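# Place the tray upright on the mat, fully inside

## Task

Set the tray down on the mat so that its open side faces upward. When finished, the whole tray must sit within the mat, no other object may be on the mat, and nothing may have been tipped over. A reference picture called manual shows the goal.

## Robot and tools

Robot: two arms, left_arm and right_arm, each ending in a two-finger gripper with a wrist camera (cam_left_wrist and cam_right_wrist, both 896x504). The arms face each other across the table. Arm names do not match image sides.

Frame: every position, orientation, velocity and target uses the scene frame. Its origin lies roughly halfway between the arm bases; +z is up and the table top is at z = +0.020 m. left_arm sits on the +y side, with its base at (-0.022, +0.468, +0.039) m, quat_wxyz (+0.699, 0, 0, -0.715). right_arm's base is at (-0.021, -0.444, +0.039) m, quat_wxyz (+0.707, 0, 0, +0.707). Reported hand poses can be off by a few centimetres, more when the arm reaches far.

Gripper: the fingers point along the gripper's +x axis and open and close along its y axis. end_effector_position is the point between the fingers, 3 to 4 cm behind the tips. Only the last 1.5 cm of each inner finger face is flat, so grasp with the tips.

Row layout (used by every motion tool): one flat list of 16 numbers covering both arms. The first 8 are left_arm: x, y, z in metres, then qw, qx, qy, qz (w first), then opening. The last 8 are right_arm in the same order. Positions and quaternions are absolute target poses in the scene frame, not offsets. Opening runs from -1 to +1: +1 is fully open (0.080 m), and empty fingers touch at about -0.78. Closing fully takes at least about 0.6 s. Always send both arms' values; to keep an arm still, repeat its pose and opening from the last result, and keep the same quaternion in every row to hold an orientation.

execute_actions: actions is a list of actions. Each action is a list of up to 15 rows, one per 1/30 s step; if shorter, the last row is held to fill 15 steps. Each target must lie within 0.6 m, along each of the gripper's own axes, of where that gripper is when the action starts, or the action is rejected for both arms. cameras is a list of names, ["all"], [] or null. With an empty actions list you get images and a full state report.

move: target is one 16-number row or a list of up to 15 rows. Each gripper follows a straight line from its current Hand target to each pose in turn. speed is the path's top speed in m/s (0.002 to 4.3, default 0.25; rotation up to twice that in rad/s), one value or one per target. blend in metres rounds corners between list targets; 0 stops at each. opening_speed (at least 0.2 per second on the -1..1 scale) makes the fingers change gradually. grip_force sets a per-pad force cap in newtons, 8 to 34, one value or one per arm; it persists. blocking=false returns after about 0.5 s while motion continues; a new move replaces the old one. The whole move is capped at 10 s. Paths do not avoid obstacles or the other arm. Fast moves overshoot and strike harder. Do not route a path close to an arm's own base; go around it.

wait: seconds from 0 to 10; the arms hold their last command and any running move continues. stop: brakes a running move. zoom_image: camera (cam_left_wrist or cam_right_wrist) and region [x0, y0, x1, y1] in image pixels from the top-left, at most 504 by 504, on the newest images. show_instructions: shows the reference image. finished_scene: scene is the current scene's number; it ends the scene permanently, so call it only when the task object is resting correctly with the robot no longer holding it.

Results: each gives per-arm end_effector_position, end_effector_quat_wxyz and velocities, joint positions, joint torques and estimated external torques (same joint order, waist to wrist roll). Hand target is where the controller is actually driving each arm; Tool commands shows current gripper commands. grip_measured is the measured finger opening on the -1..1 scale (can err by about 2 mm, and reads narrower than a squeezed part); to hold something, command about 0.08 below the reading at first contact. grip_effort_n is motor effort, negative when closing. A "within noise" velocity line means the arm is still. A move adds a "move:" line: done (within 8 mm and 2 degrees), off_target, moving, held, fault or blocked (stopped far from its goal, usually by an obstacle), plus limits=paced (pose clipped) or limits=held (steps withheld).

Controller behaviour: each step the commanded orientation is clipped to within 32 degrees of the current one, so large turns need several commands. Friction and gravity can leave the hand low, short or tilted; check the pose after each motion and correct. Joint ranges (rad): waist -3.054 to 3.054, shoulder 0 to 3.142, elbow 0 to 2.356, wrist pitch -1.571 to 1.571, wrist yaw -1.571 to 1.571, wrist roll -3.142 to 3.142.

Avoid: contact between the two arms or grippers (a clearance check does not cover grippers or wrist cameras); closing one gripper on the other's fingers; strong force on the camera cables; hard hits on the table or heavy fixtures; dropping the task object or releasing it while it moves; knocking anything over or off the table. Contact torque at a joint's limit (waist 16.8, shoulder 20.8, elbow 20.8, wrist pitch 5.49, wrist yaw 5.47, wrist roll 5.13 N m, held weight included) halts that arm for 10 s. Long stretched or loaded holds heat motors: MOTOR HOT appears at 50 °C and the arm faults at 95 °C. Very large jumps in one step can cause an OVER-SPEED fault. Loose objects may occasionally be nudged by outside pushes.

Each tool is called after "Request:" as a command line: name --argument value for each argument, lists and objects as JSON in quotes; but a table of rows of numbers goes row by row, as --pt "numbers of a row", without its own name.

Reference images:

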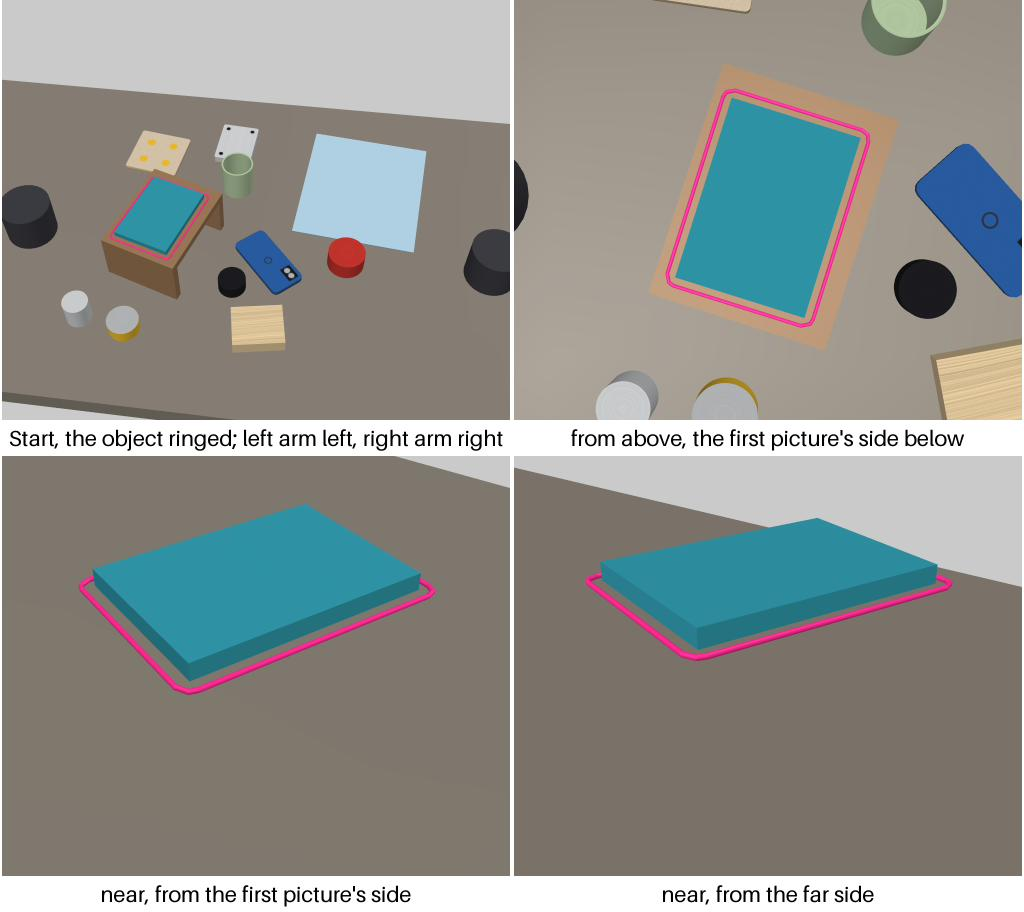

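## Session

Request:
execute_actions --actions '[]'

Scene clock: 0.00 s.
left_arm: end_effector_position=(+0.2127, +0.2033, +0.1482) grip_measured=+1.000 grip_effort_n=n/a end_effector_quat_wxyz=(+0.858, +0.300, +0.150, -0.390) | right_arm: end_effector_position=(-0.1175, -0.3135, +0.1530) grip_measured=+1.000 grip_effort_n=n/a end_effector_quat_wxyz=(+0.648, -0.153, +0.739, +0.098)
Joint positions: left_arm=[0.682 1.334 0.489 0.325 -0.162 0.383 0.08] | right_arm=[0.497 1.168 0.864 -1.302 -0.147 1.708 0.08]
Joint velocities: within noise
Joint torques (N m): no reading
External joint torques (N m): no reading
Heat: left arm: hottest wrist roll 32 °C (+0.0 °C/min); right arm: hottest wrist pitch 32 °C (+0.0 °C/min).
Hand target: left_arm +0.2137, +0.2022, +0.1519; +0.860, +0.298, +0.145, -0.389 | right_arm -0.1178, -0.3129, +0.1540; +0.648, -0.152, +0.740, +0.099
Tool commands: left_gripper/opening=+1.0 right_gripper/opening=+1.0

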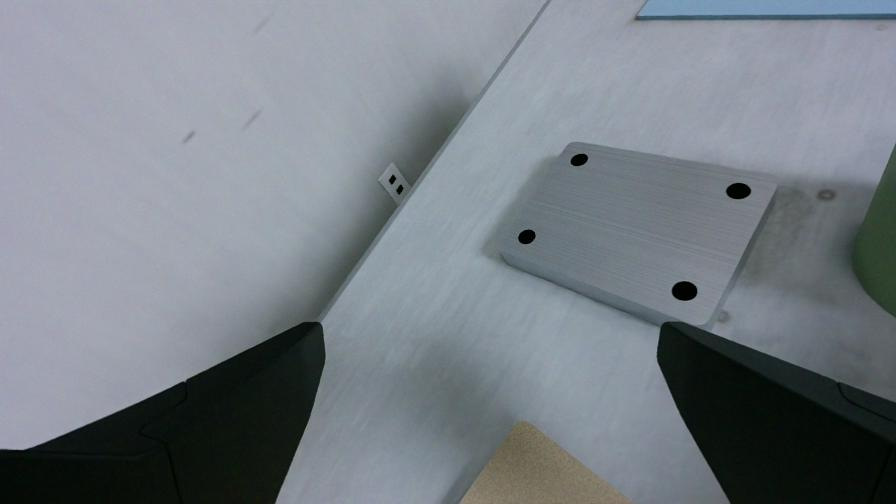

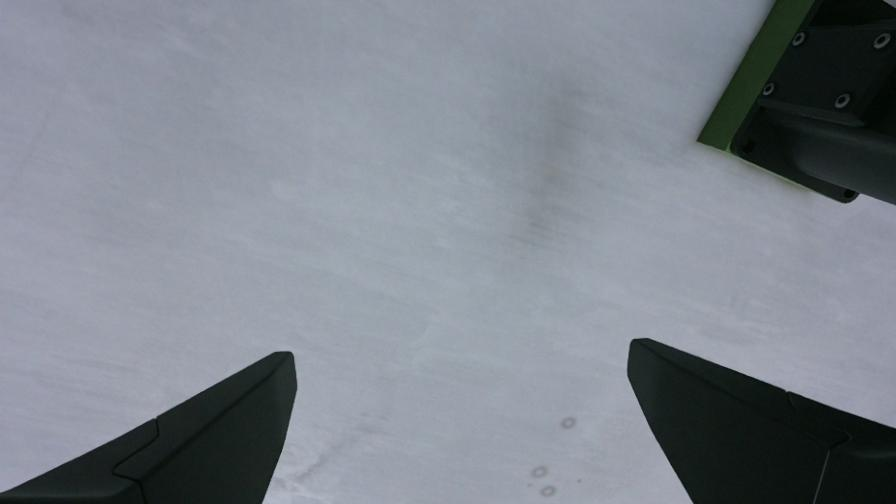

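Request:
move --target '[0.05,0.26,0.34,0.579,0.406,0.406,-0.579,1,0.12,-0.25,0.34,0.561,-0.43,0.43,0.561,1]' --speed 0.4 --cameras '["all"]'

Scene clock: 5.47 s.
left_arm: end_effector_position=(+0.0509, +0.2599, +0.3355) grip_measured=+1.000 grip_effort_n=-2.1 end_effector_quat_wxyz=(+0.597, +0.396, +0.385, -0.581) | right_arm: end_effector_position=(+0.1189, -0.2513, +0.3375) grip_measured=+1.000 grip_effort_n=-6.7 end_effector_quat_wxyz=(+0.614, -0.419, +0.376, +0.554)
Joint positions: left_arm=[0.457 1.235 1.608 -1.566 0.139 0.402 0.08] | right_arm=[-0.735 1.318 1.676 -1.575 -0.168 -0.686 0.08]
Joint torques (N m): left_arm=[-0.29 -3.17 6.32 0.85 0.17 -0.1] | right_arm=[-0.34 -2.29 6.69 0.94 -0.35 -0.16]
External joint torques (N m): left_arm=[-0.28 -0.66 1.41 -0.03 0.08 -0.1] | right_arm=[-0.33 0.92 1.64 0.08 -0.23 -0.17]
Heat: left arm: hottest wrist roll 32 °C (+0.0 °C/min); right arm: hottest shoulder 32 °C (+11.0 °C/min).
Hand target: left_arm +0.0500, +0.2598, +0.3395; +0.601, +0.393, +0.380, -0.583 | right_arm +0.1200, -0.2498, +0.3394; +0.614, -0.418, +0.373, +0.556
Off the commanded pose: left_arm 0.005 m, 3 deg | right_arm 0.003 m, 9 deg.
joint sent to its limit (left arm) — joint 4 (wrist pitch), lower limit. The joint targets are off in orientation, not in position.
joint sent to its limit (right arm) — joint 4 (wrist pitch), lower limit. The joint targets are off in orientation, not in position.
move: off_target (left_arm, right_arm)
camera_calibration:
cam_left_wrist: T_world_to_cam=[[-0.999226, 0.00161599, -0.0392919, 0.0737152], [0.00401308, 0.998129, -0.0610051, -0.208019], [0.0391199, -0.0611156, -0.997364, 0.428054], [0, 0, 0, 1]] pos_world=[0.0577476, 0.233672, 0.417132]
cam_right_wrist: T_world_to_cam=[[0.986472, -0.0814803, 0.142243, -0.180356], [-0.0658162, -0.991576, -0.111556, -0.164069], [0.150135, 0.100685, -0.983525, 0.420405], [0, 0, 0, 1]] pos_world=[0.104, -0.219711, 0.42083]

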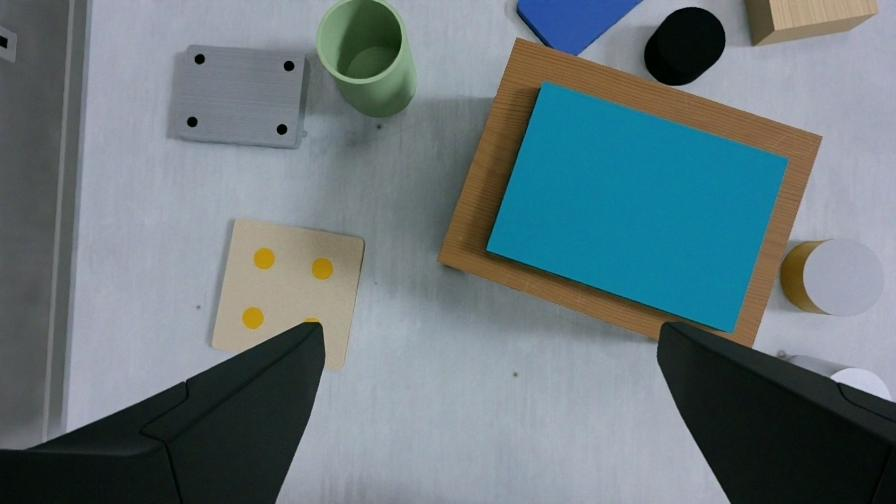

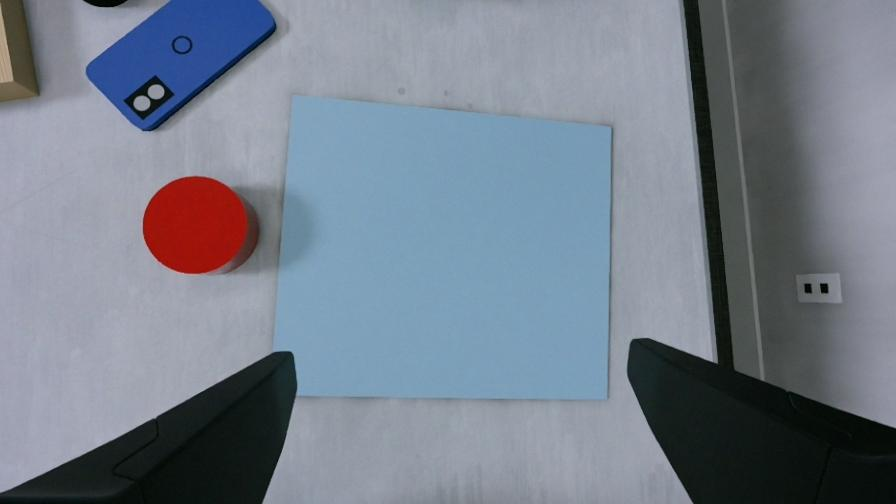

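Request:
move --target '[0.05,0.32,0.30,0.579,0.406,0.406,-0.579,-0.7,-0.08,-0.12,0.17,0.664,-0.242,0.242,0.664,1]' --speed 0.4 --cameras '["all"]'

Scene clock: 16.57 s.
left_arm: end_effector_position=(+0.0507, +0.3182, +0.2996) grip_measured=-0.698 grip_effort_n=-14.7 end_effector_quat_wxyz=(+0.597, +0.401, +0.389, -0.576) | right_arm: end_effector_position=(-0.0797, -0.1195, +0.1739) grip_measured=+1.000 grip_effort_n=-6.7 end_effector_quat_wxyz=(+0.664, -0.240, +0.239, +0.667)
Joint positions: left_arm=[0.654 1.015 1.345 -1.566 0.195 0.589 0.004] | right_arm=[0.27 1.2 0.659 -0.168 0.204 0.171 0.08]
Joint torques (N m): left_arm=[0.28 -2.1 4.73 0.8 0.22 0.2] | right_arm=[0.38 -2.71 5.93 2.01 0.27 0.28]
External joint torques (N m): left_arm=[0.29 -0.85 -0.26 0 0.08 0.2] | right_arm=[0.4 1.03 -0.44 0.58 0.17 0.27]
Heat: left arm: hottest wrist roll 32 °C (+0.0 °C/min); right arm: hottest wrist pitch 33 °C (+3.6 °C/min).
Hand target: left_arm +0.0500, +0.3195, +0.2995; +0.597, +0.402, +0.388, -0.577 | right_arm -0.0800, -0.1201, +0.1701; +0.664, -0.242, +0.242, +0.664
Off the commanded pose: left_arm 0.002 m, 3 deg | right_arm 0.004 m, 1 deg.
joint sent to its limit (left arm) — joint 4 (wrist pitch), lower limit. The joint targets are off in orientation, not in position.
move: off_target (left_arm)
camera_calibration:
cam_left_wrist: T_world_to_cam=[[-0.999018, -0.00290301, -0.044205, 0.0750487], [-0.000925265, 0.999, -0.0446951, -0.273242], [0.0442906, -0.0446103, -0.998022, 0.390505], [0, 0, 0, 1]] pos_world=[0.0574265, 0.290607, 0.380837]
cam_right_wrist: T_world_to_cam=[[0.998256, -0.0564075, 0.0174079, 0.0752084], [-0.0363119, -0.819238, -0.572303, 0.0384513], [0.0465434, 0.570673, -0.819857, 0.295423], [0, 0, 0, 1]] pos_world=[-0.0874309, -0.132847, 0.262901]

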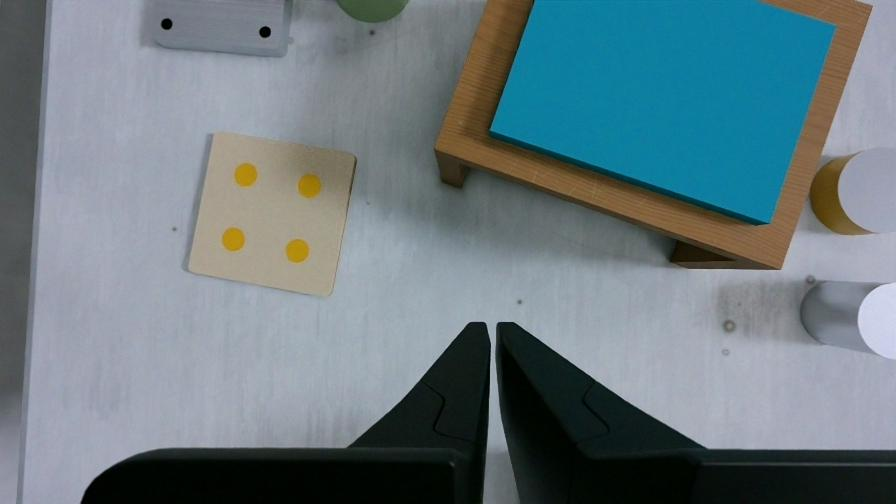

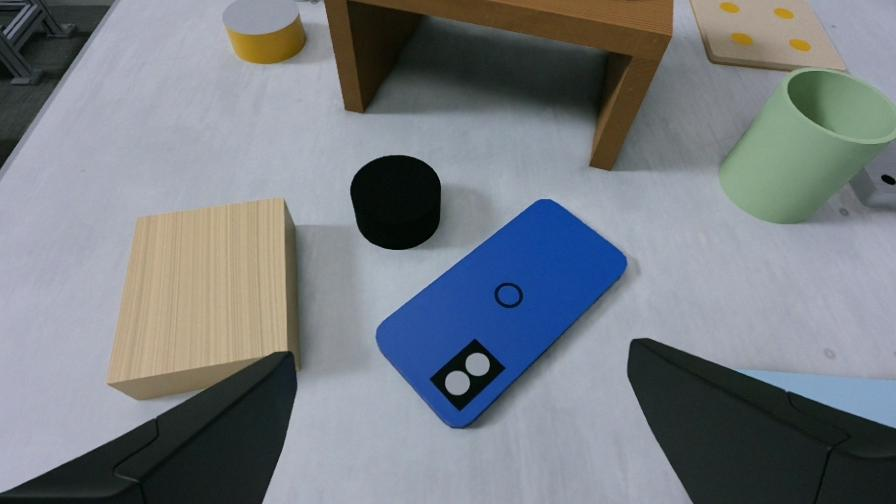

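Request:
move --target '[0.0,0.32,0.22,0.505,0.406,0.2915,-0.704,-0.7,-0.04,-0.08,0.14,0.701,-0.092,0.092,0.701,1]' --speed 0.4 --cameras '["all"]'

Scene clock: 28.37 s.
left_arm: end_effector_position=(+0.0008, +0.3201, +0.2203) grip_measured=-0.698 grip_effort_n=-14.7 end_effector_quat_wxyz=(+0.506, +0.405, +0.296, -0.701) | right_arm: end_effector_position=(-0.0405, -0.0790, +0.1435) grip_measured=+1.000 grip_effort_n=-6.7 end_effector_quat_wxyz=(+0.702, -0.088, +0.091, +0.701)
Joint positions: left_arm=[0.574 0.771 0.887 -1.336 0.392 0.797 0.004] | right_arm=[0.088 1.543 0.331 0.957 0.087 0.027 0.08]
Joint torques (N m): left_arm=[-0.25 -0.92 5.18 1.11 0.36 0.19] | right_arm=[-0.34 -3.22 4.26 2.26 -0.16 -0.13]
External joint torques (N m): left_arm=[-0.25 -0.54 -0.31 0.3 0.11 0.18] | right_arm=[-0.3 1.18 -0.36 0.62 -0.18 -0.14]
Heat: left arm: hottest wrist roll 32 °C (+0.0 °C/min); right arm: hottest wrist pitch 34 °C (+4.2 °C/min).
Hand target: left_arm +0.0000, +0.3200, +0.2200; -0.505, -0.406, -0.291, +0.704 | right_arm -0.0400, -0.0801, +0.1399; +0.701, -0.092, +0.092, +0.701
Off the commanded pose: left_arm 0.001 m, 1 deg | right_arm 0.004 m, 1 deg.
move: done
camera_calibration:
cam_left_wrist: T_world_to_cam=[[-0.946633, 0.322153, -0.0101619, -0.0899308], [0.318678, 0.930769, -0.179202, -0.227456], [-0.0482721, -0.172877, -0.98376, 0.351645], [0, 0, 0, 1]] pos_world=[0.00432841, 0.301472, 0.30426]
cam_right_wrist: T_world_to_cam=[[0.997744, -0.0656404, -0.0140641, 0.0426432], [-0.0450162, -0.498802, -0.865546, 0.122606], [0.0497996, 0.864227, -0.500631, 0.22303], [0, 0, 0, 1]] pos_world=[-0.0481346, -0.128794, 0.218377]

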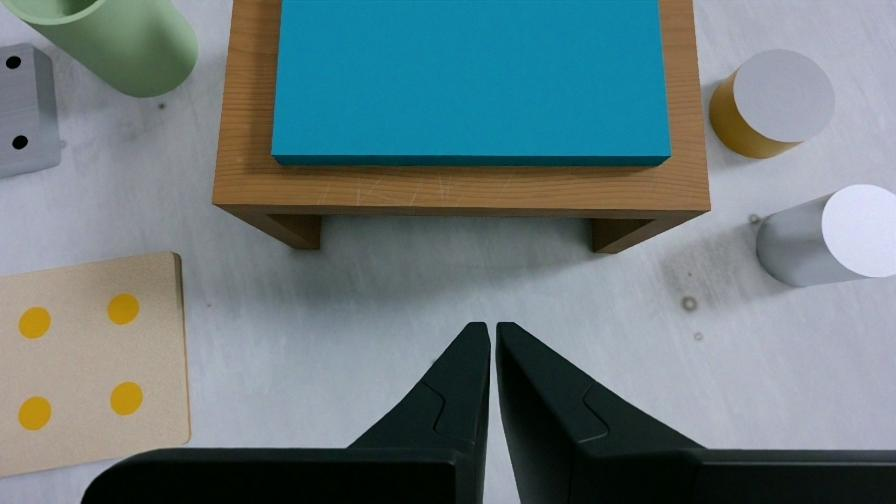

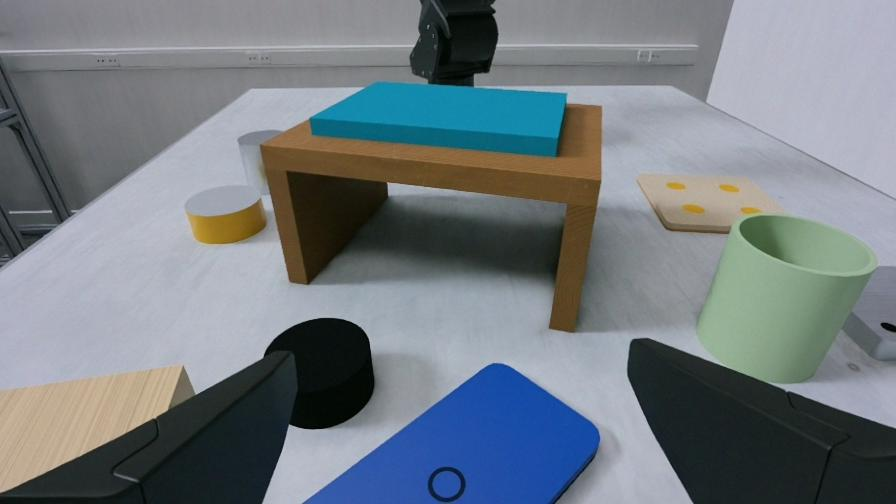

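Request:
zoom_image --camera "cam_right_wrist" --region '[240, 60, 640, 340]'

Scaled by 1.260 from the camera's 896x504 image, which has a finer 1280x720 frame.

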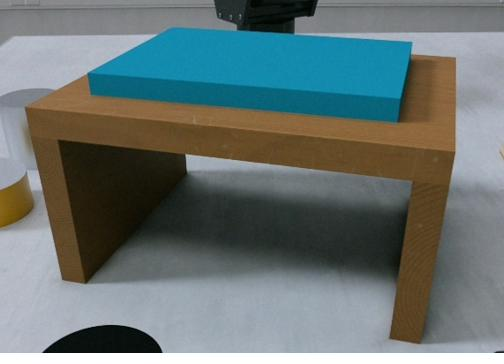

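Request:
move --pt "-0.0105 0.288 0.164 0.505 0.406 0.2915 -0.704 -0.75 -0.04 -0.08 0.14 0.701 -0.092 0.092 0.701 1" --pt "-0.0245 0.2455 0.160 0.505 0.406 0.2915 -0.704 -0.75 -0.04 -0.08 0.14 0.701 -0.092 0.092 0.701 1" --speed '[0.2,0.06]' --cameras '["all"]'

Scene clock: 36.60 s.
left_arm: end_effector_position=(-0.0247, +0.2482, +0.1578) grip_measured=-0.748 grip_effort_n=-15.1 end_effector_quat_wxyz=(+0.503, +0.407, +0.293, -0.704) | right_arm: end_effector_position=(-0.0405, -0.0790, +0.1435) grip_measured=+1.000 grip_effort_n=-6.7 end_effector_quat_wxyz=(+0.702, -0.088, +0.091, +0.701)
Joint positions: left_arm=[0.172 0.957 0.679 -0.824 0.233 0.42 0.001] | right_arm=[0.088 1.543 0.331 0.958 0.087 0.027 0.08]
Joint torques (N m): left_arm=[-0.33 -1.3 6.99 1.35 0.06 -0.11] | right_arm=[-0.32 -3.25 4.27 2.26 -0.19 -0.14]
External joint torques (N m): left_arm=[-0.33 0.64 0.95 0.36 -0.08 -0.11] | right_arm=[-0.31 1.23 -0.4 0.59 -0.2 -0.14]
Heat: left arm: hottest wrist roll 32 °C (+0.0 °C/min); right arm: hottest wrist pitch 35 °C (+4.9 °C/min).
Hand target: left_arm -0.0245, +0.2455, +0.1601; -0.505, -0.406, -0.291, +0.704 | right_arm -0.0400, -0.0800, +0.1400; +0.701, -0.092, +0.092, +0.701
Off the commanded pose: left_arm 0.003 m, 0 deg | right_arm 0.004 m, 1 deg.
move: done
camera_calibration:
cam_left_wrist: T_world_to_cam=[[-0.94327, 0.331844, -0.0110439, -0.093698], [0.328345, 0.927351, -0.179468, -0.162563], [-0.0493138, -0.172913, -0.983702, 0.276577], [0, 0, 0, 1]] pos_world=[-0.0213666, 0.22967, 0.24186]
cam_right_wrist: T_world_to_cam=[[0.997749, -0.0655498, -0.0141401, 0.0426647], [-0.0450189, -0.498493, -0.865724, 0.122633], [0.0496993, 0.864412, -0.500322, 0.223068], [0, 0, 0, 1]] pos_world=[-0.0481342, -0.128895, 0.218376]

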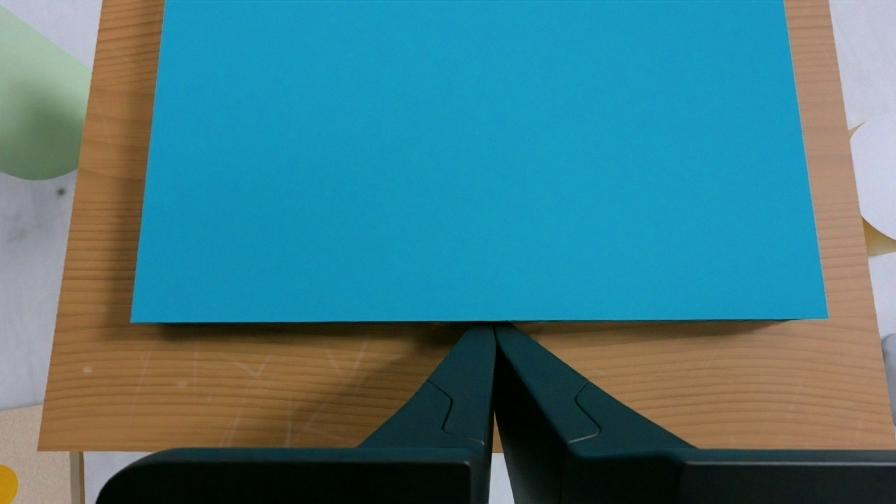

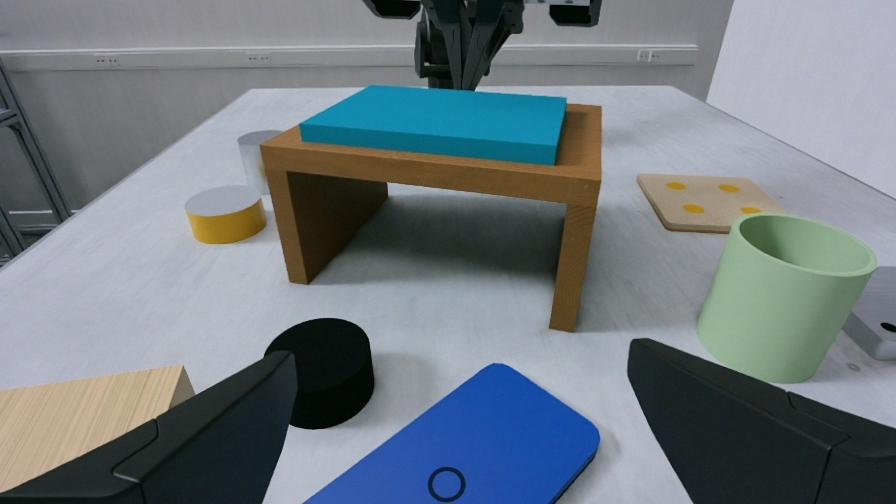

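Request:
move --target '[-0.0385,0.2060,0.161,0.505,0.406,0.2915,-0.704,-0.75,-0.04,-0.08,0.14,0.701,-0.092,0.092,0.701,1]' --speed 0.05 --cameras '["all"]'

Request:
zoom_image --camera "cam_right_wrist" --region '[240, 60, 640, 340]'

Scene clock: 40.23 s.
left_arm: end_effector_position=(-0.0383, +0.2091, +0.1589) grip_measured=-0.748 grip_effort_n=-14.7 end_effector_quat_wxyz=(+0.503, +0.407, +0.293, -0.704) | right_arm: end_effector_position=(-0.0405, -0.0790, +0.1435) grip_measured=+1.000 grip_effort_n=-6.7 end_effector_quat_wxyz=(+0.702, -0.088, +0.091, +0.701)
Joint positions: left_arm=[0.069 1.125 0.76 -0.718 0.185 0.327 0.001] | right_arm=[0.088 1.543 0.331 0.958 0.087 0.027 0.08]
Joint torques (N m): left_arm=[-0.31 -2.37 7.17 1.34 0.06 -0.09] | right_arm=[-0.33 -3.2 4.26 2.26 -0.15 -0.13]
External joint torques (N m): left_arm=[-0.3 0.54 1.27 0.36 -0.05 -0.09] | right_arm=[-0.34 1.21 -0.35 0.61 -0.16 -0.13]
Heat: left arm: hottest wrist roll 32 °C (+0.0 °C/min); right arm: hottest wrist pitch 35 °C (+4.5 °C/min).
Hand target: left_arm -0.0385, +0.2060, +0.1610; -0.505, -0.406, -0.291, +0.704 | right_arm -0.0400, -0.0800, +0.1400; +0.701, -0.092, +0.092, +0.701
Off the commanded pose: left_arm 0.004 m, 0 deg | right_arm 0.004 m, 1 deg.
move: done
camera_calibration:
cam_left_wrist: T_world_to_cam=[[-0.94329, 0.331757, -0.0118847, -0.0934168], [0.328436, 0.927438, -0.178853, -0.121769], [-0.0483135, -0.172614, -0.983804, 0.270226], [0, 0, 0, 1]] pos_world=[-0.0350705, 0.190569, 0.24296]
cam_right_wrist: T_world_to_cam=[[0.997749, -0.0655498, -0.0141401, 0.0426647], [-0.0450189, -0.498493, -0.865724, 0.122633], [0.0496993, 0.864412, -0.500322, 0.223068], [0, 0, 0, 1]] pos_world=[-0.0481342, -0.128895, 0.218376]

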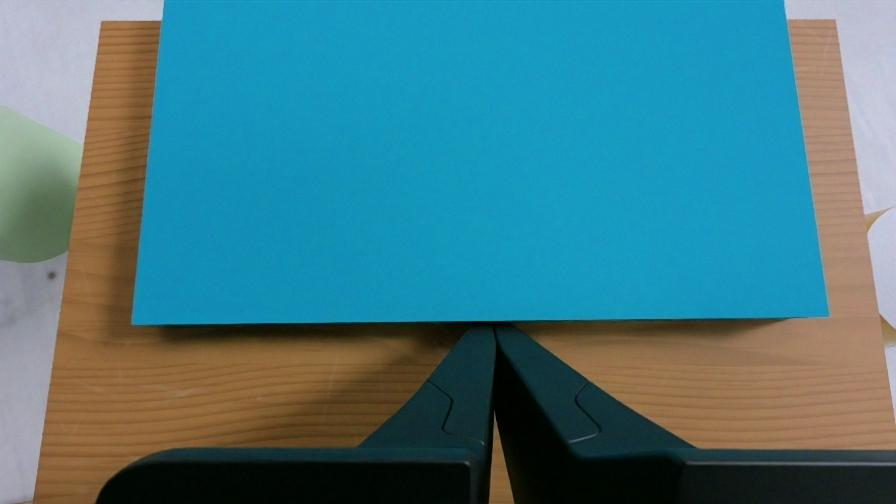

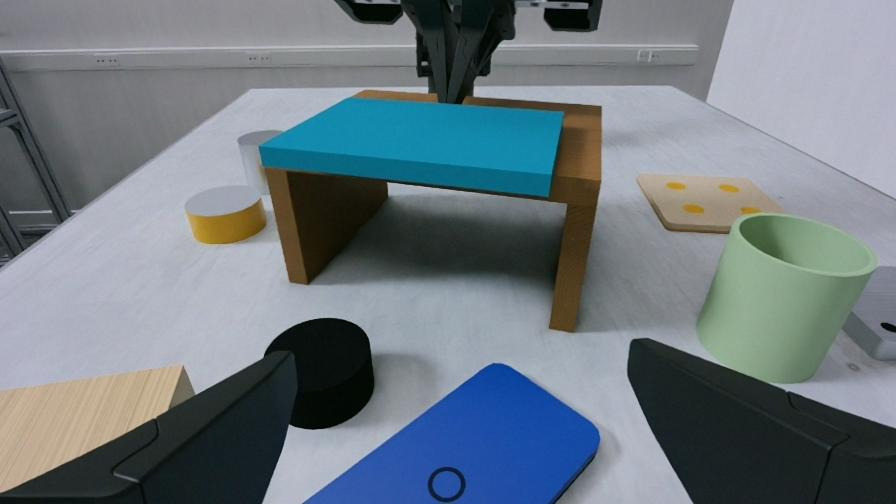

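Scaled by 1.260 from the camera's 896x504 image, which has a finer 1280x720 frame.

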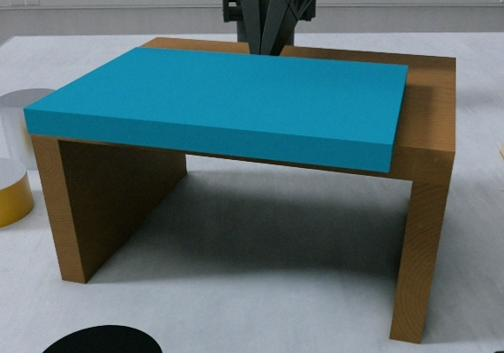

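Request:
move --pt "-0.02 0.25 0.18 0.505 0.406 0.2915 -0.704 -0.75 -0.045 -0.08 0.15 0.579 -0.579 -0.406 0.406 0" --pt "0.0 0.34 0.24 0.505 0.406 0.2915 -0.704 -0.75 -0.024 -0.005 0.132 0.579 -0.579 -0.406 0.406 0" --speed 0.35 --cameras '["cam_right_wrist"]'

Scene clock: 47.90 s.
left_arm: end_effector_position=(-0.0007, +0.3410, +0.2364) grip_measured=-0.748 grip_effort_n=-14.7 end_effector_quat_wxyz=(+0.503, +0.406, +0.298, -0.703) | right_arm: end_effector_position=(-0.0239, -0.0072, +0.1343) grip_measured=+0.003 grip_effort_n=-21.2 end_effector_quat_wxyz=(+0.581, -0.578, -0.405, +0.405)
Joint positions: left_arm=[0.711 0.751 0.96 -1.495 0.437 0.944 0.001] | right_arm=[0.181 2.088 0.609 1.481 0.532 -1.568 0.035]
Joint torques (N m): left_arm=[0.19 0.27 6.61 0.77 0.39 0.18] | right_arm=[-0.21 -5.2 4.5 1.72 -0.17 0]
External joint torques (N m): left_arm=[0.2 0.3 1.36 0.05 0.1 0.17] | right_arm=[-0.26 1.75 1.17 0.15 -0.16 -0.05]
Heat: left arm: hottest wrist roll 32 °C (+0.0 °C/min); right arm: hottest wrist pitch 36 °C (+5.0 °C/min).
Hand target: left_arm +0.0000, +0.3400, +0.2399; -0.505, -0.406, -0.291, +0.704 | right_arm -0.0240, -0.0050, +0.1320; +0.579, -0.579, -0.406, +0.406
Off the commanded pose: left_arm 0.004 m, 1 deg | right_arm 0.003 m, 0 deg.
move: done
camera_calibration:
cam_right_wrist: T_world_to_cam=[[0.00741955, -0.0672948, 0.997706, -0.128838], [0.81302, -0.580479, -0.0451992, 0.0609939], [0.582189, 0.81149, 0.0504051, 0.0939588], [0, 0, 0, 1]] pos_world=[-0.103335, -0.049511, 0.126563]
Images, in order (width x height): cam_right_wrist 896x504.

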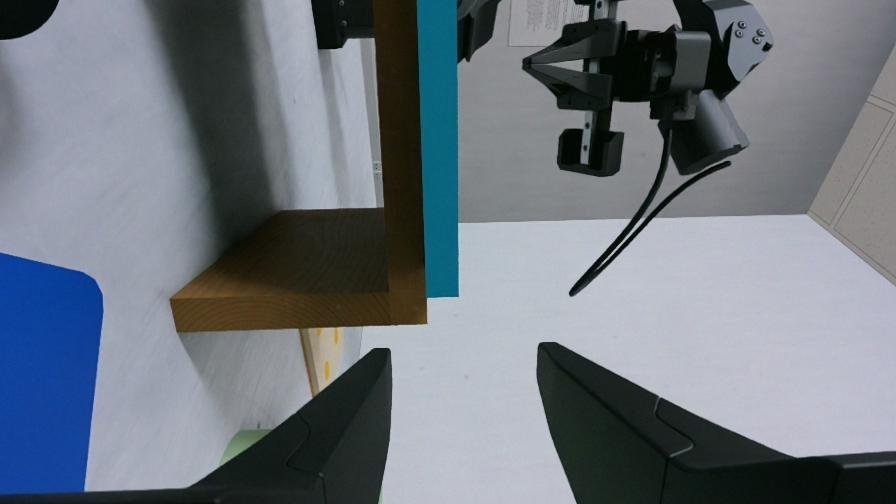

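Request:
move --target '[0.0,0.34,0.24,0.505,0.406,0.2915,-0.704,-0.75,0.0033,0.070,0.130,0.579,-0.579,-0.406,0.406,0]' --speed 0.12 --cameras '["cam_right_wrist"]'

Scene clock: 50.83 s.
left_arm: end_effector_position=(-0.0007, +0.3411, +0.2364) grip_measured=-0.748 grip_effort_n=-14.7 end_effector_quat_wxyz=(+0.503, +0.406, +0.298, -0.703) | right_arm: end_effector_position=(+0.0024, +0.0648, +0.1327) grip_measured=+0.003 grip_effort_n=-19.3 end_effector_quat_wxyz=(+0.581, -0.579, -0.405, +0.405)
Joint positions: left_arm=[0.711 0.751 0.96 -1.495 0.437 0.945 0.001] | right_arm=[0.076 2.218 0.911 1.308 0.427 -1.568 0.035]
Joint torques (N m): left_arm=[0.27 0.28 6.61 0.78 0.39 0.19] | right_arm=[-0.51 -5.95 6.91 1.37 -0.29 -0.01]
External joint torques (N m): left_arm=[0.27 0.3 1.39 0.06 0.11 0.19] | right_arm=[-0.43 2.68 2.7 -0.23 -0.3 -0.06]
Heat: left arm: hottest wrist roll 32 °C (+0.0 °C/min); right arm: hottest wrist pitch 36 °C (+4.7 °C/min).
Hand target: left_arm +0.0000, +0.3400, +0.2399; -0.505, -0.406, -0.292, +0.704 | right_arm +0.0033, +0.0698, +0.1299; +0.579, -0.579, -0.406, +0.406
Off the commanded pose: left_arm 0.004 m, 1 deg | right_arm 0.006 m, 0 deg.
move: done
camera_calibration:
cam_right_wrist: T_world_to_cam=[[0.00660365, -0.0653357, 0.997841, -0.122718], [0.812633, -0.581156, -0.0434303, 0.0811019], [0.582739, 0.811165, 0.0492562, 0.0204924], [0, 0, 0, 1]] pos_world=[-0.0770373, 0.0224923, 0.124966]
Images, in order (width x height): cam_right_wrist 896x504.

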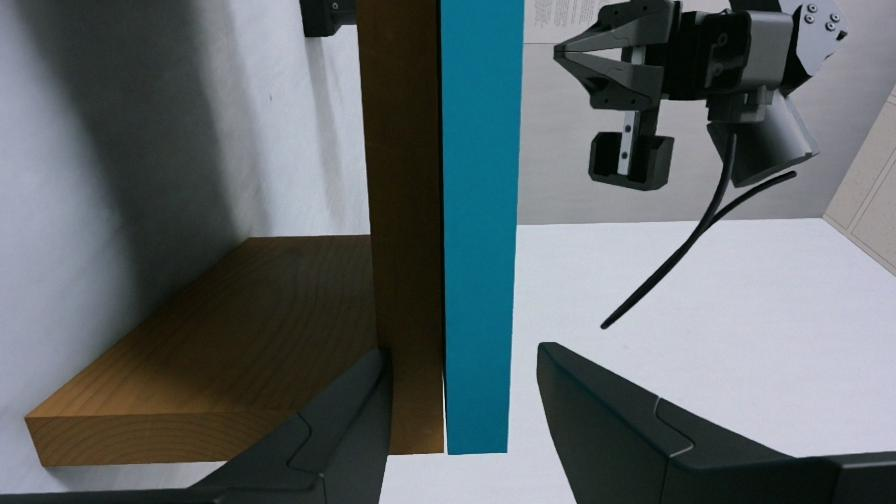

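Request:
move --pt "0.0 0.34 0.24 0.505 0.406 0.2915 -0.704 -0.75 0.0045 0.0745 0.132 0.579 -0.579 -0.406 0.406 0" --pt "0.0 0.34 0.24 0.505 0.406 0.2915 -0.704 -0.75 0.0045 0.0745 0.132 0.579 -0.579 -0.406 0.406 -0.65" --speed 0.1 --opening_speed 0.4 --cameras '["cam_right_wrist"]'

Scene clock: 55.07 s.
left_arm: end_effector_position=(-0.0007, +0.3411, +0.2364) grip_measured=-0.748 grip_effort_n=-14.7 end_effector_quat_wxyz=(+0.503, +0.406, +0.298, -0.703) | right_arm: end_effector_position=(+0.0041, +0.0654, +0.1311) grip_measured=-0.560 grip_effort_n=-83.5 end_effector_quat_wxyz=(+0.581, -0.583, -0.400, +0.403)
Joint positions: left_arm=[0.711 0.751 0.96 -1.495 0.437 0.945 0.001] | right_arm=[0.075 2.22 0.916 1.298 0.437 -1.568 0.01]
Joint torques (N m): left_arm=[0.27 0.28 6.62 0.78 0.39 0.19] | right_arm=[-0.77 -6.1 8.49 0.73 -0.79 -0.02]
External joint torques (N m): left_arm=[0.27 0.27 1.41 0.06 0.12 0.19] | right_arm=[-0.76 2.48 4.31 -0.86 -0.79 -0.07]
Heat: left arm: hottest wrist roll 32 °C (+0.0 °C/min); right arm: hottest wrist pitch 36 °C (+4.4 °C/min).
Hand target: left_arm +0.0000, +0.3400, +0.2399; -0.505, -0.406, -0.292, +0.704 | right_arm +0.0046, +0.0740, +0.1321; +0.579, -0.579, -0.406, +0.406
Off the commanded pose: left_arm 0.004 m, 1 deg | right_arm 0.009 m, 1 deg.
move: off_target (right_arm); target 2's new opening was sent with right_arm's hand 0.009 m and 1 deg from that target
camera_calibration:
cam_right_wrist: T_world_to_cam=[[0.00529967, -0.0582131, 0.99829, -0.121676], [0.806368, -0.590146, -0.0386939, 0.0800015], [0.59139, 0.805195, 0.0438136, 0.0201197], [0, 0, 0, 1]] pos_world=[-0.0757645, 0.0239292, 0.123682]
Images, in order (width x height): cam_right_wrist 896x504.

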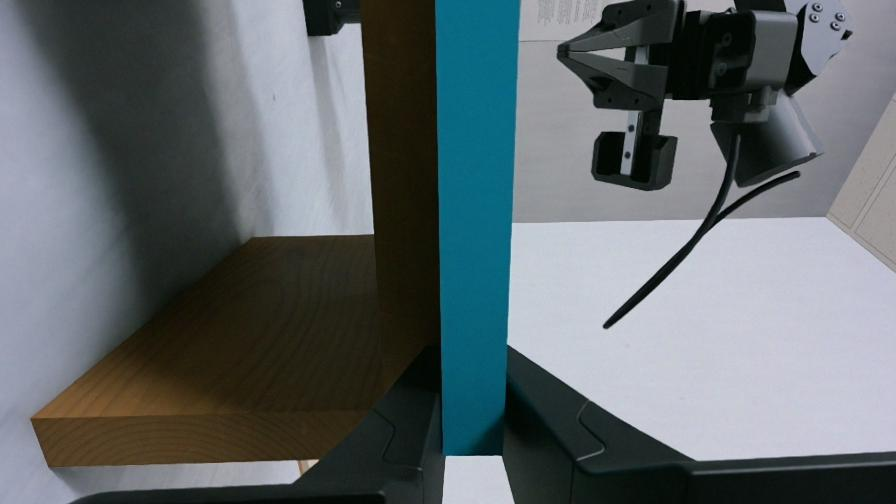

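Request:
move --target '[0.0,0.34,0.24,0.505,0.406,0.2915,-0.704,-0.75,0.004,0.070,0.172,0.579,-0.579,-0.406,0.406,-0.75]' --speed 0.06 --cameras '["all"]'

Scene clock: 56.67 s.
left_arm: end_effector_position=(-0.0007, +0.3411, +0.2364) grip_measured=-0.748 grip_effort_n=-14.7 end_effector_quat_wxyz=(+0.503, +0.406, +0.298, -0.703) | right_arm: end_effector_position=(+0.0038, +0.0681, +0.1588) grip_measured=-0.570 grip_effort_n=-83.5 end_effector_quat_wxyz=(+0.571, -0.588, -0.399, +0.411)
Joint positions: left_arm=[0.711 0.751 0.96 -1.495 0.437 0.945 0.001] | right_arm=[0.071 2.111 0.929 1.151 0.421 -1.568 0.009]
Joint torques (N m): left_arm=[0.29 0.27 6.64 0.78 0.39 0.19] | right_arm=[-0.14 -9.96 6.08 2.01 -0.13 0]
External joint torques (N m): left_arm=[0.29 0.3 1.39 0.06 0.11 0.19] | right_arm=[-0.13 -1.55 1.43 0.43 -0.14 -0.05]
Heat: left arm: hottest wrist roll 32 °C (+0.0 °C/min); right arm: hottest wrist pitch 36 °C (+4.2 °C/min).
Hand target: left_arm +0.0000, +0.3400, +0.2399; -0.505, -0.406, -0.292, +0.704 | right_arm +0.0039, +0.0698, +0.1720; +0.579, -0.579, -0.406, +0.406
Off the commanded pose: left_arm 0.004 m, 1 deg | right_arm 0.013 m, 2 deg.
move: off_target (right_arm)
camera_calibration:
cam_left_wrist: T_world_to_cam=[[-0.944898, 0.327334, -0.00445439, -0.10111], [0.322989, 0.929965, -0.175625, -0.244233], [-0.0533457, -0.167387, -0.984447, 0.369351], [0, 0, 0, 1]] pos_world=[0.00304882, 0.322049, 0.320262]
cam_right_wrist: T_world_to_cam=[[0.00435454, -0.0334021, 0.999433, -0.150971], [0.81363, -0.580929, -0.0229603, 0.0797704], [0.581366, 0.813268, 0.0246473, 0.0194173], [0, 0, 0, 1]] pos_world=[-0.0755348, 0.0255067, 0.152239]

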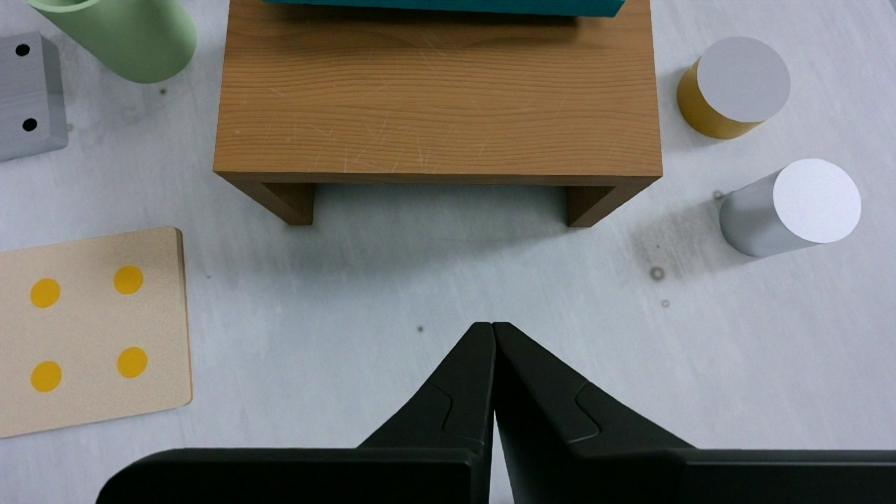

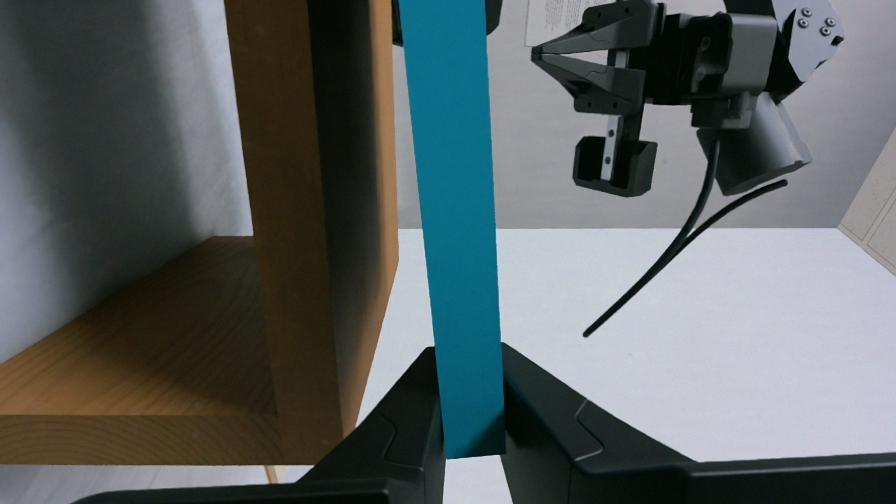

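Request:
move --pt "0.0 0.34 0.24 0.505 0.406 0.2915 -0.704 -0.75 0.0 0.04 0.25 0.579 -0.579 -0.406 0.406 -0.75" --pt "0.0 0.34 0.24 0.505 0.406 0.2915 -0.704 -0.75 0.05 -0.06 0.27 0.819 0 0 0.574 -0.75" --pt "0.0 0.34 0.24 0.505 0.406 0.2915 -0.704 -0.75 0.075 -0.16 0.24 0.579 0.579 0.406 0.406 -0.75" --speed '[0.12,0.3,0.3]' --blend '[0.02,0.03,0]' --cameras '["cam_right_wrist"]'

Scene clock: 66.93 s.
left_arm: end_effector_position=(-0.0007, +0.3411, +0.2364) grip_measured=-0.748 grip_effort_n=-14.7 end_effector_quat_wxyz=(+0.503, +0.406, +0.298, -0.703) | right_arm: end_effector_position=(+0.0751, -0.1584, +0.2390) grip_measured=-0.570 grip_effort_n=-83.5 end_effector_quat_wxyz=(+0.582, +0.577, +0.407, +0.405)
Joint positions: left_arm=[0.711 0.751 0.96 -1.495 0.437 0.945 0.001] | right_arm=[-0.303 0.901 0.213 0.681 0.047 1.567 0.009]
Joint torques (N m): left_arm=[0.28 0.27 6.61 0.78 0.39 0.19] | right_arm=[-0.31 -2.84 6.07 1.94 -0.17 0.13]
External joint torques (N m): left_arm=[0.27 0.24 1.39 0.04 0.11 0.18] | right_arm=[-0.35 -1.05 -0.31 0.3 -0.17 0.18]
Heat: left arm: hottest elbow 32 °C (+4.0 °C/min); right arm: hottest wrist pitch 37 °C (+5.0 °C/min).
Hand target: left_arm +0.0000, +0.3400, +0.2399; -0.505, -0.406, -0.292, +0.704 | right_arm +0.0750, -0.1599, +0.2401; +0.579, +0.579, +0.406, +0.406
Off the commanded pose: left_arm 0.004 m, 1 deg | right_arm 0.002 m, 0 deg.
move: done
camera_calibration:
cam_right_wrist: T_world_to_cam=[[-0.0420506, -0.0535459, -0.99768, 0.238509], [-0.996107, 0.0796819, 0.0377077, 0.118128], [0.0774779, 0.995381, -0.0566881, 0.246376], [0, 0, 0, 1]] pos_world=[0.108609, -0.241879, 0.247468]
Images, in order (width x height): cam_right_wrist 896x504.

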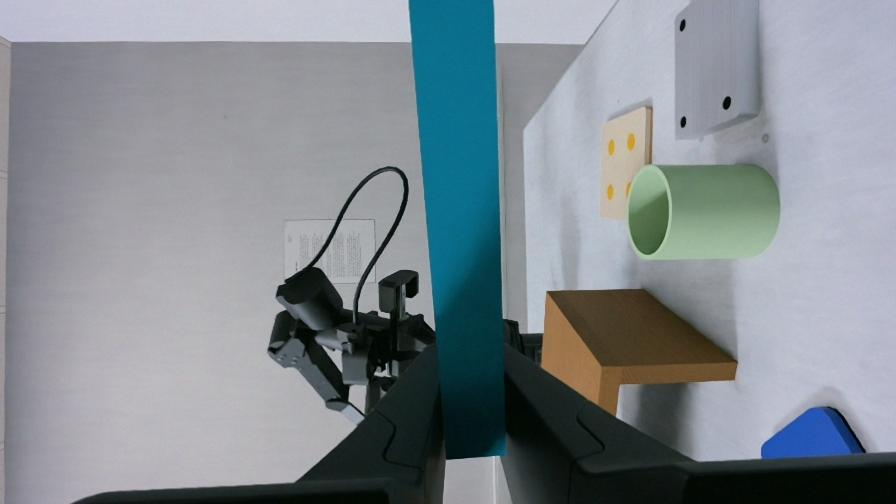

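Request:
move --target '[0.0,0.34,0.24,0.505,0.406,0.2915,-0.704,-0.75,0.088,-0.196,0.125,0.6544,0.469,0.5468,0.2299,-0.75]' --speed 0.2 --cameras '["cam_right_wrist"]'

Scene clock: 70.20 s.
left_arm: end_effector_position=(-0.0007, +0.3411, +0.2364) grip_measured=-0.748 grip_effort_n=-14.7 end_effector_quat_wxyz=(+0.503, +0.406, +0.298, -0.703) | right_arm: end_effector_position=(+0.0878, -0.1957, +0.1262) grip_measured=-0.570 grip_effort_n=-83.5 end_effector_quat_wxyz=(+0.653, +0.472, +0.546, +0.229)
Joint positions: left_arm=[0.711 0.751 0.96 -1.495 0.437 0.945 0.001] | right_arm=[-0.473 0.917 0.193 0.2 -0.105 1.559 0.009]
Joint torques (N m): left_arm=[0.27 0.26 6.63 0.78 0.39 0.19] | right_arm=[-0.3 -1.16 6.28 1.87 -0.15 -0.31]
External joint torques (N m): left_arm=[0.27 0.26 1.44 0.08 0.12 0.19] | right_arm=[-0.31 0.55 0.11 0.31 -0.15 -0.26]
Heat: left arm: hottest elbow 32 °C (+3.0 °C/min); right arm: hottest wrist pitch 38 °C (+5.1 °C/min).
Hand target: left_arm +0.0000, +0.3400, +0.2399; -0.505, -0.406, -0.292, +0.704 | right_arm +0.0880, -0.1960, +0.1250; +0.654, +0.469, +0.547, +0.230
Off the commanded pose: left_arm 0.004 m, 1 deg | right_arm 0.001 m, 0 deg.
move: done
camera_calibration:
cam_right_wrist: T_world_to_cam=[[-0.257055, -0.486244, -0.835158, 0.038214], [-0.965997, 0.154123, 0.207594, 0.128502], [0.0277757, 0.860124, -0.509329, 0.311151], [0, 0, 0, 1]] pos_world=[0.125313, -0.268852, 0.163717]
Images, in order (width x height): cam_right_wrist 896x504.

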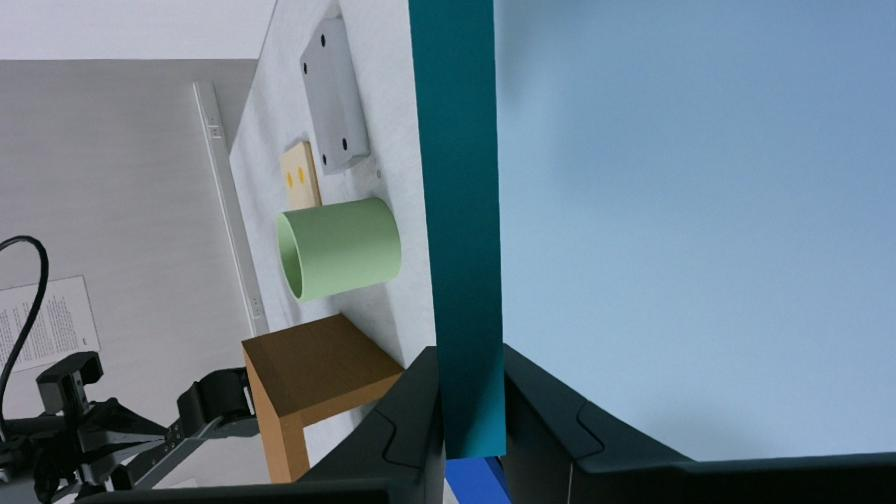

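Request:
move --target '[0.0,0.34,0.24,0.505,0.406,0.2915,-0.704,-0.75,0.088,-0.196,0.093,0.6544,0.469,0.5468,0.2299,-0.75]' --speed 0.04 --cameras '["cam_right_wrist"]'

Scene clock: 72.70 s.
left_arm: end_effector_position=(-0.0007, +0.3411, +0.2364) grip_measured=-0.748 grip_effort_n=-14.7 end_effector_quat_wxyz=(+0.503, +0.406, +0.298, -0.703) | right_arm: end_effector_position=(+0.0881, -0.1953, +0.0944) grip_measured=-0.570 grip_effort_n=-83.5 end_effector_quat_wxyz=(+0.653, +0.471, +0.547, +0.229)
Joint positions: left_arm=[0.711 0.751 0.96 -1.495 0.437 0.945 0.001] | right_arm=[-0.473 1.108 0.099 0.484 -0.105 1.559 0.009]
Joint torques (N m): left_arm=[0.27 0.27 6.62 0.78 0.4 0.19] | right_arm=[-0.32 -1.43 5.09 2.3 -0.15 -0.28]
External joint torques (N m): left_arm=[0.28 0.3 1.38 0.06 0.11 0.19] | right_arm=[-0.33 0.59 -0.2 0.77 -0.14 -0.24]
Heat: left arm: hottest elbow 32 °C (+3.0 °C/min); right arm: hottest wrist pitch 38 °C (+5.0 °C/min).
Hand target: left_arm +0.0000, +0.3400, +0.2399; -0.505, -0.406, -0.292, +0.704 | right_arm +0.0880, -0.1960, +0.0930; +0.654, +0.469, +0.547, +0.230
Off the commanded pose: left_arm 0.004 m, 1 deg | right_arm 0.002 m, 0 deg.
move: done
camera_calibration:
cam_right_wrist: T_world_to_cam=[[-0.257415, -0.487881, -0.834092, 0.0115062], [-0.965916, 0.154278, 0.207857, 0.135195], [0.0272725, 0.859168, -0.510966, 0.294594], [0, 0, 0, 1]] pos_world=[0.125515, -0.26835, 0.132023]
Images, in order (width x height): cam_right_wrist 896x504.

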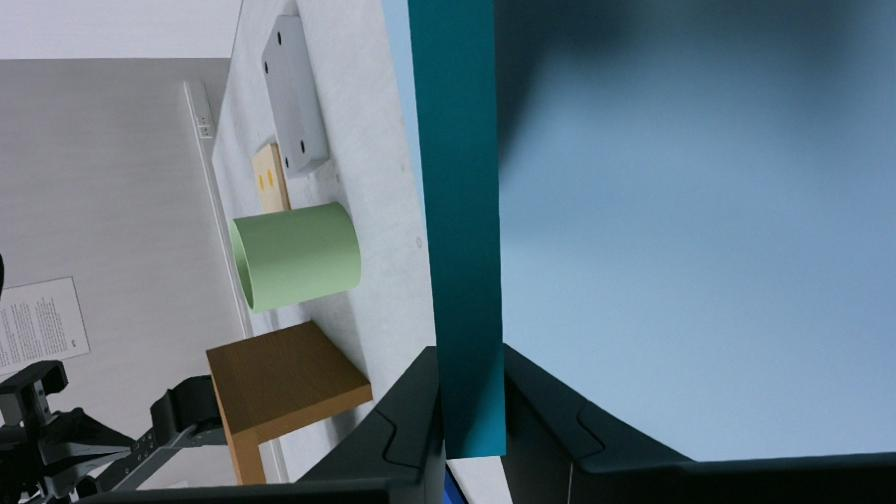

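Request:
move --target '[0.0,0.34,0.24,0.505,0.406,0.2915,-0.704,-0.75,0.088,-0.196,0.082,0.6544,0.469,0.5468,0.2299,-0.75]' --speed 0.03 --cameras '["cam_right_wrist"]'

Scene clock: 74.20 s.
left_arm: end_effector_position=(-0.0007, +0.3411, +0.2364) grip_measured=-0.748 grip_effort_n=-14.7 end_effector_quat_wxyz=(+0.503, +0.406, +0.298, -0.703) | right_arm: end_effector_position=(+0.0885, -0.1944, +0.0847) grip_measured=-0.570 grip_effort_n=-83.5 end_effector_quat_wxyz=(+0.653, +0.473, +0.545, +0.230)
Joint positions: left_arm=[0.711 0.751 0.96 -1.495 0.437 0.945 0.001] | right_arm=[-0.473 1.205 0.072 0.613 -0.105 1.559 0.009]
Joint torques (N m): left_arm=[0.28 0.26 6.6 0.78 0.39 0.19] | right_arm=[-0.27 -1.42 4.4 2.13 -0.16 -0.27]
External joint torques (N m): left_arm=[0.28 0.25 1.39 0.06 0.12 0.18] | right_arm=[-0.26 0.8 -0.41 0.6 -0.15 -0.23]
Heat: left arm: hottest elbow 32 °C (+3.0 °C/min); right arm: hottest wrist pitch 38 °C (+5.1 °C/min).
Hand target: left_arm +0.0000, +0.3400, +0.2399; -0.505, -0.406, -0.292, +0.704 | right_arm +0.0880, -0.1960, +0.0820; +0.654, +0.469, +0.547, +0.230
Off the commanded pose: left_arm 0.004 m, 1 deg | right_arm 0.003 m, 1 deg.
move: done
camera_calibration:
cam_right_wrist: T_world_to_cam=[[-0.255369, -0.483896, -0.837038, 0.00489355], [-0.966421, 0.153355, 0.206186, 0.137538], [0.0285916, 0.861584, -0.506809, 0.288806], [0, 0, 0, 1]] pos_world=[0.125912, -0.267555, 0.122107]
Images, in order (width x height): cam_right_wrist 896x504.

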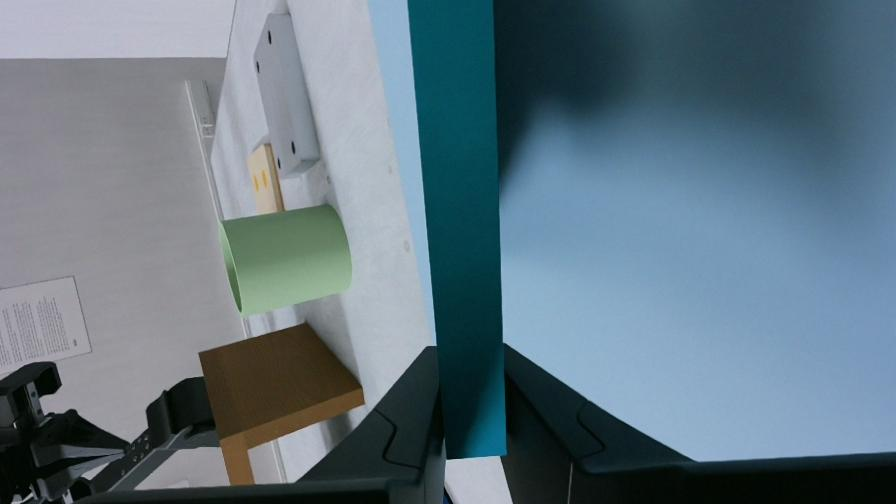

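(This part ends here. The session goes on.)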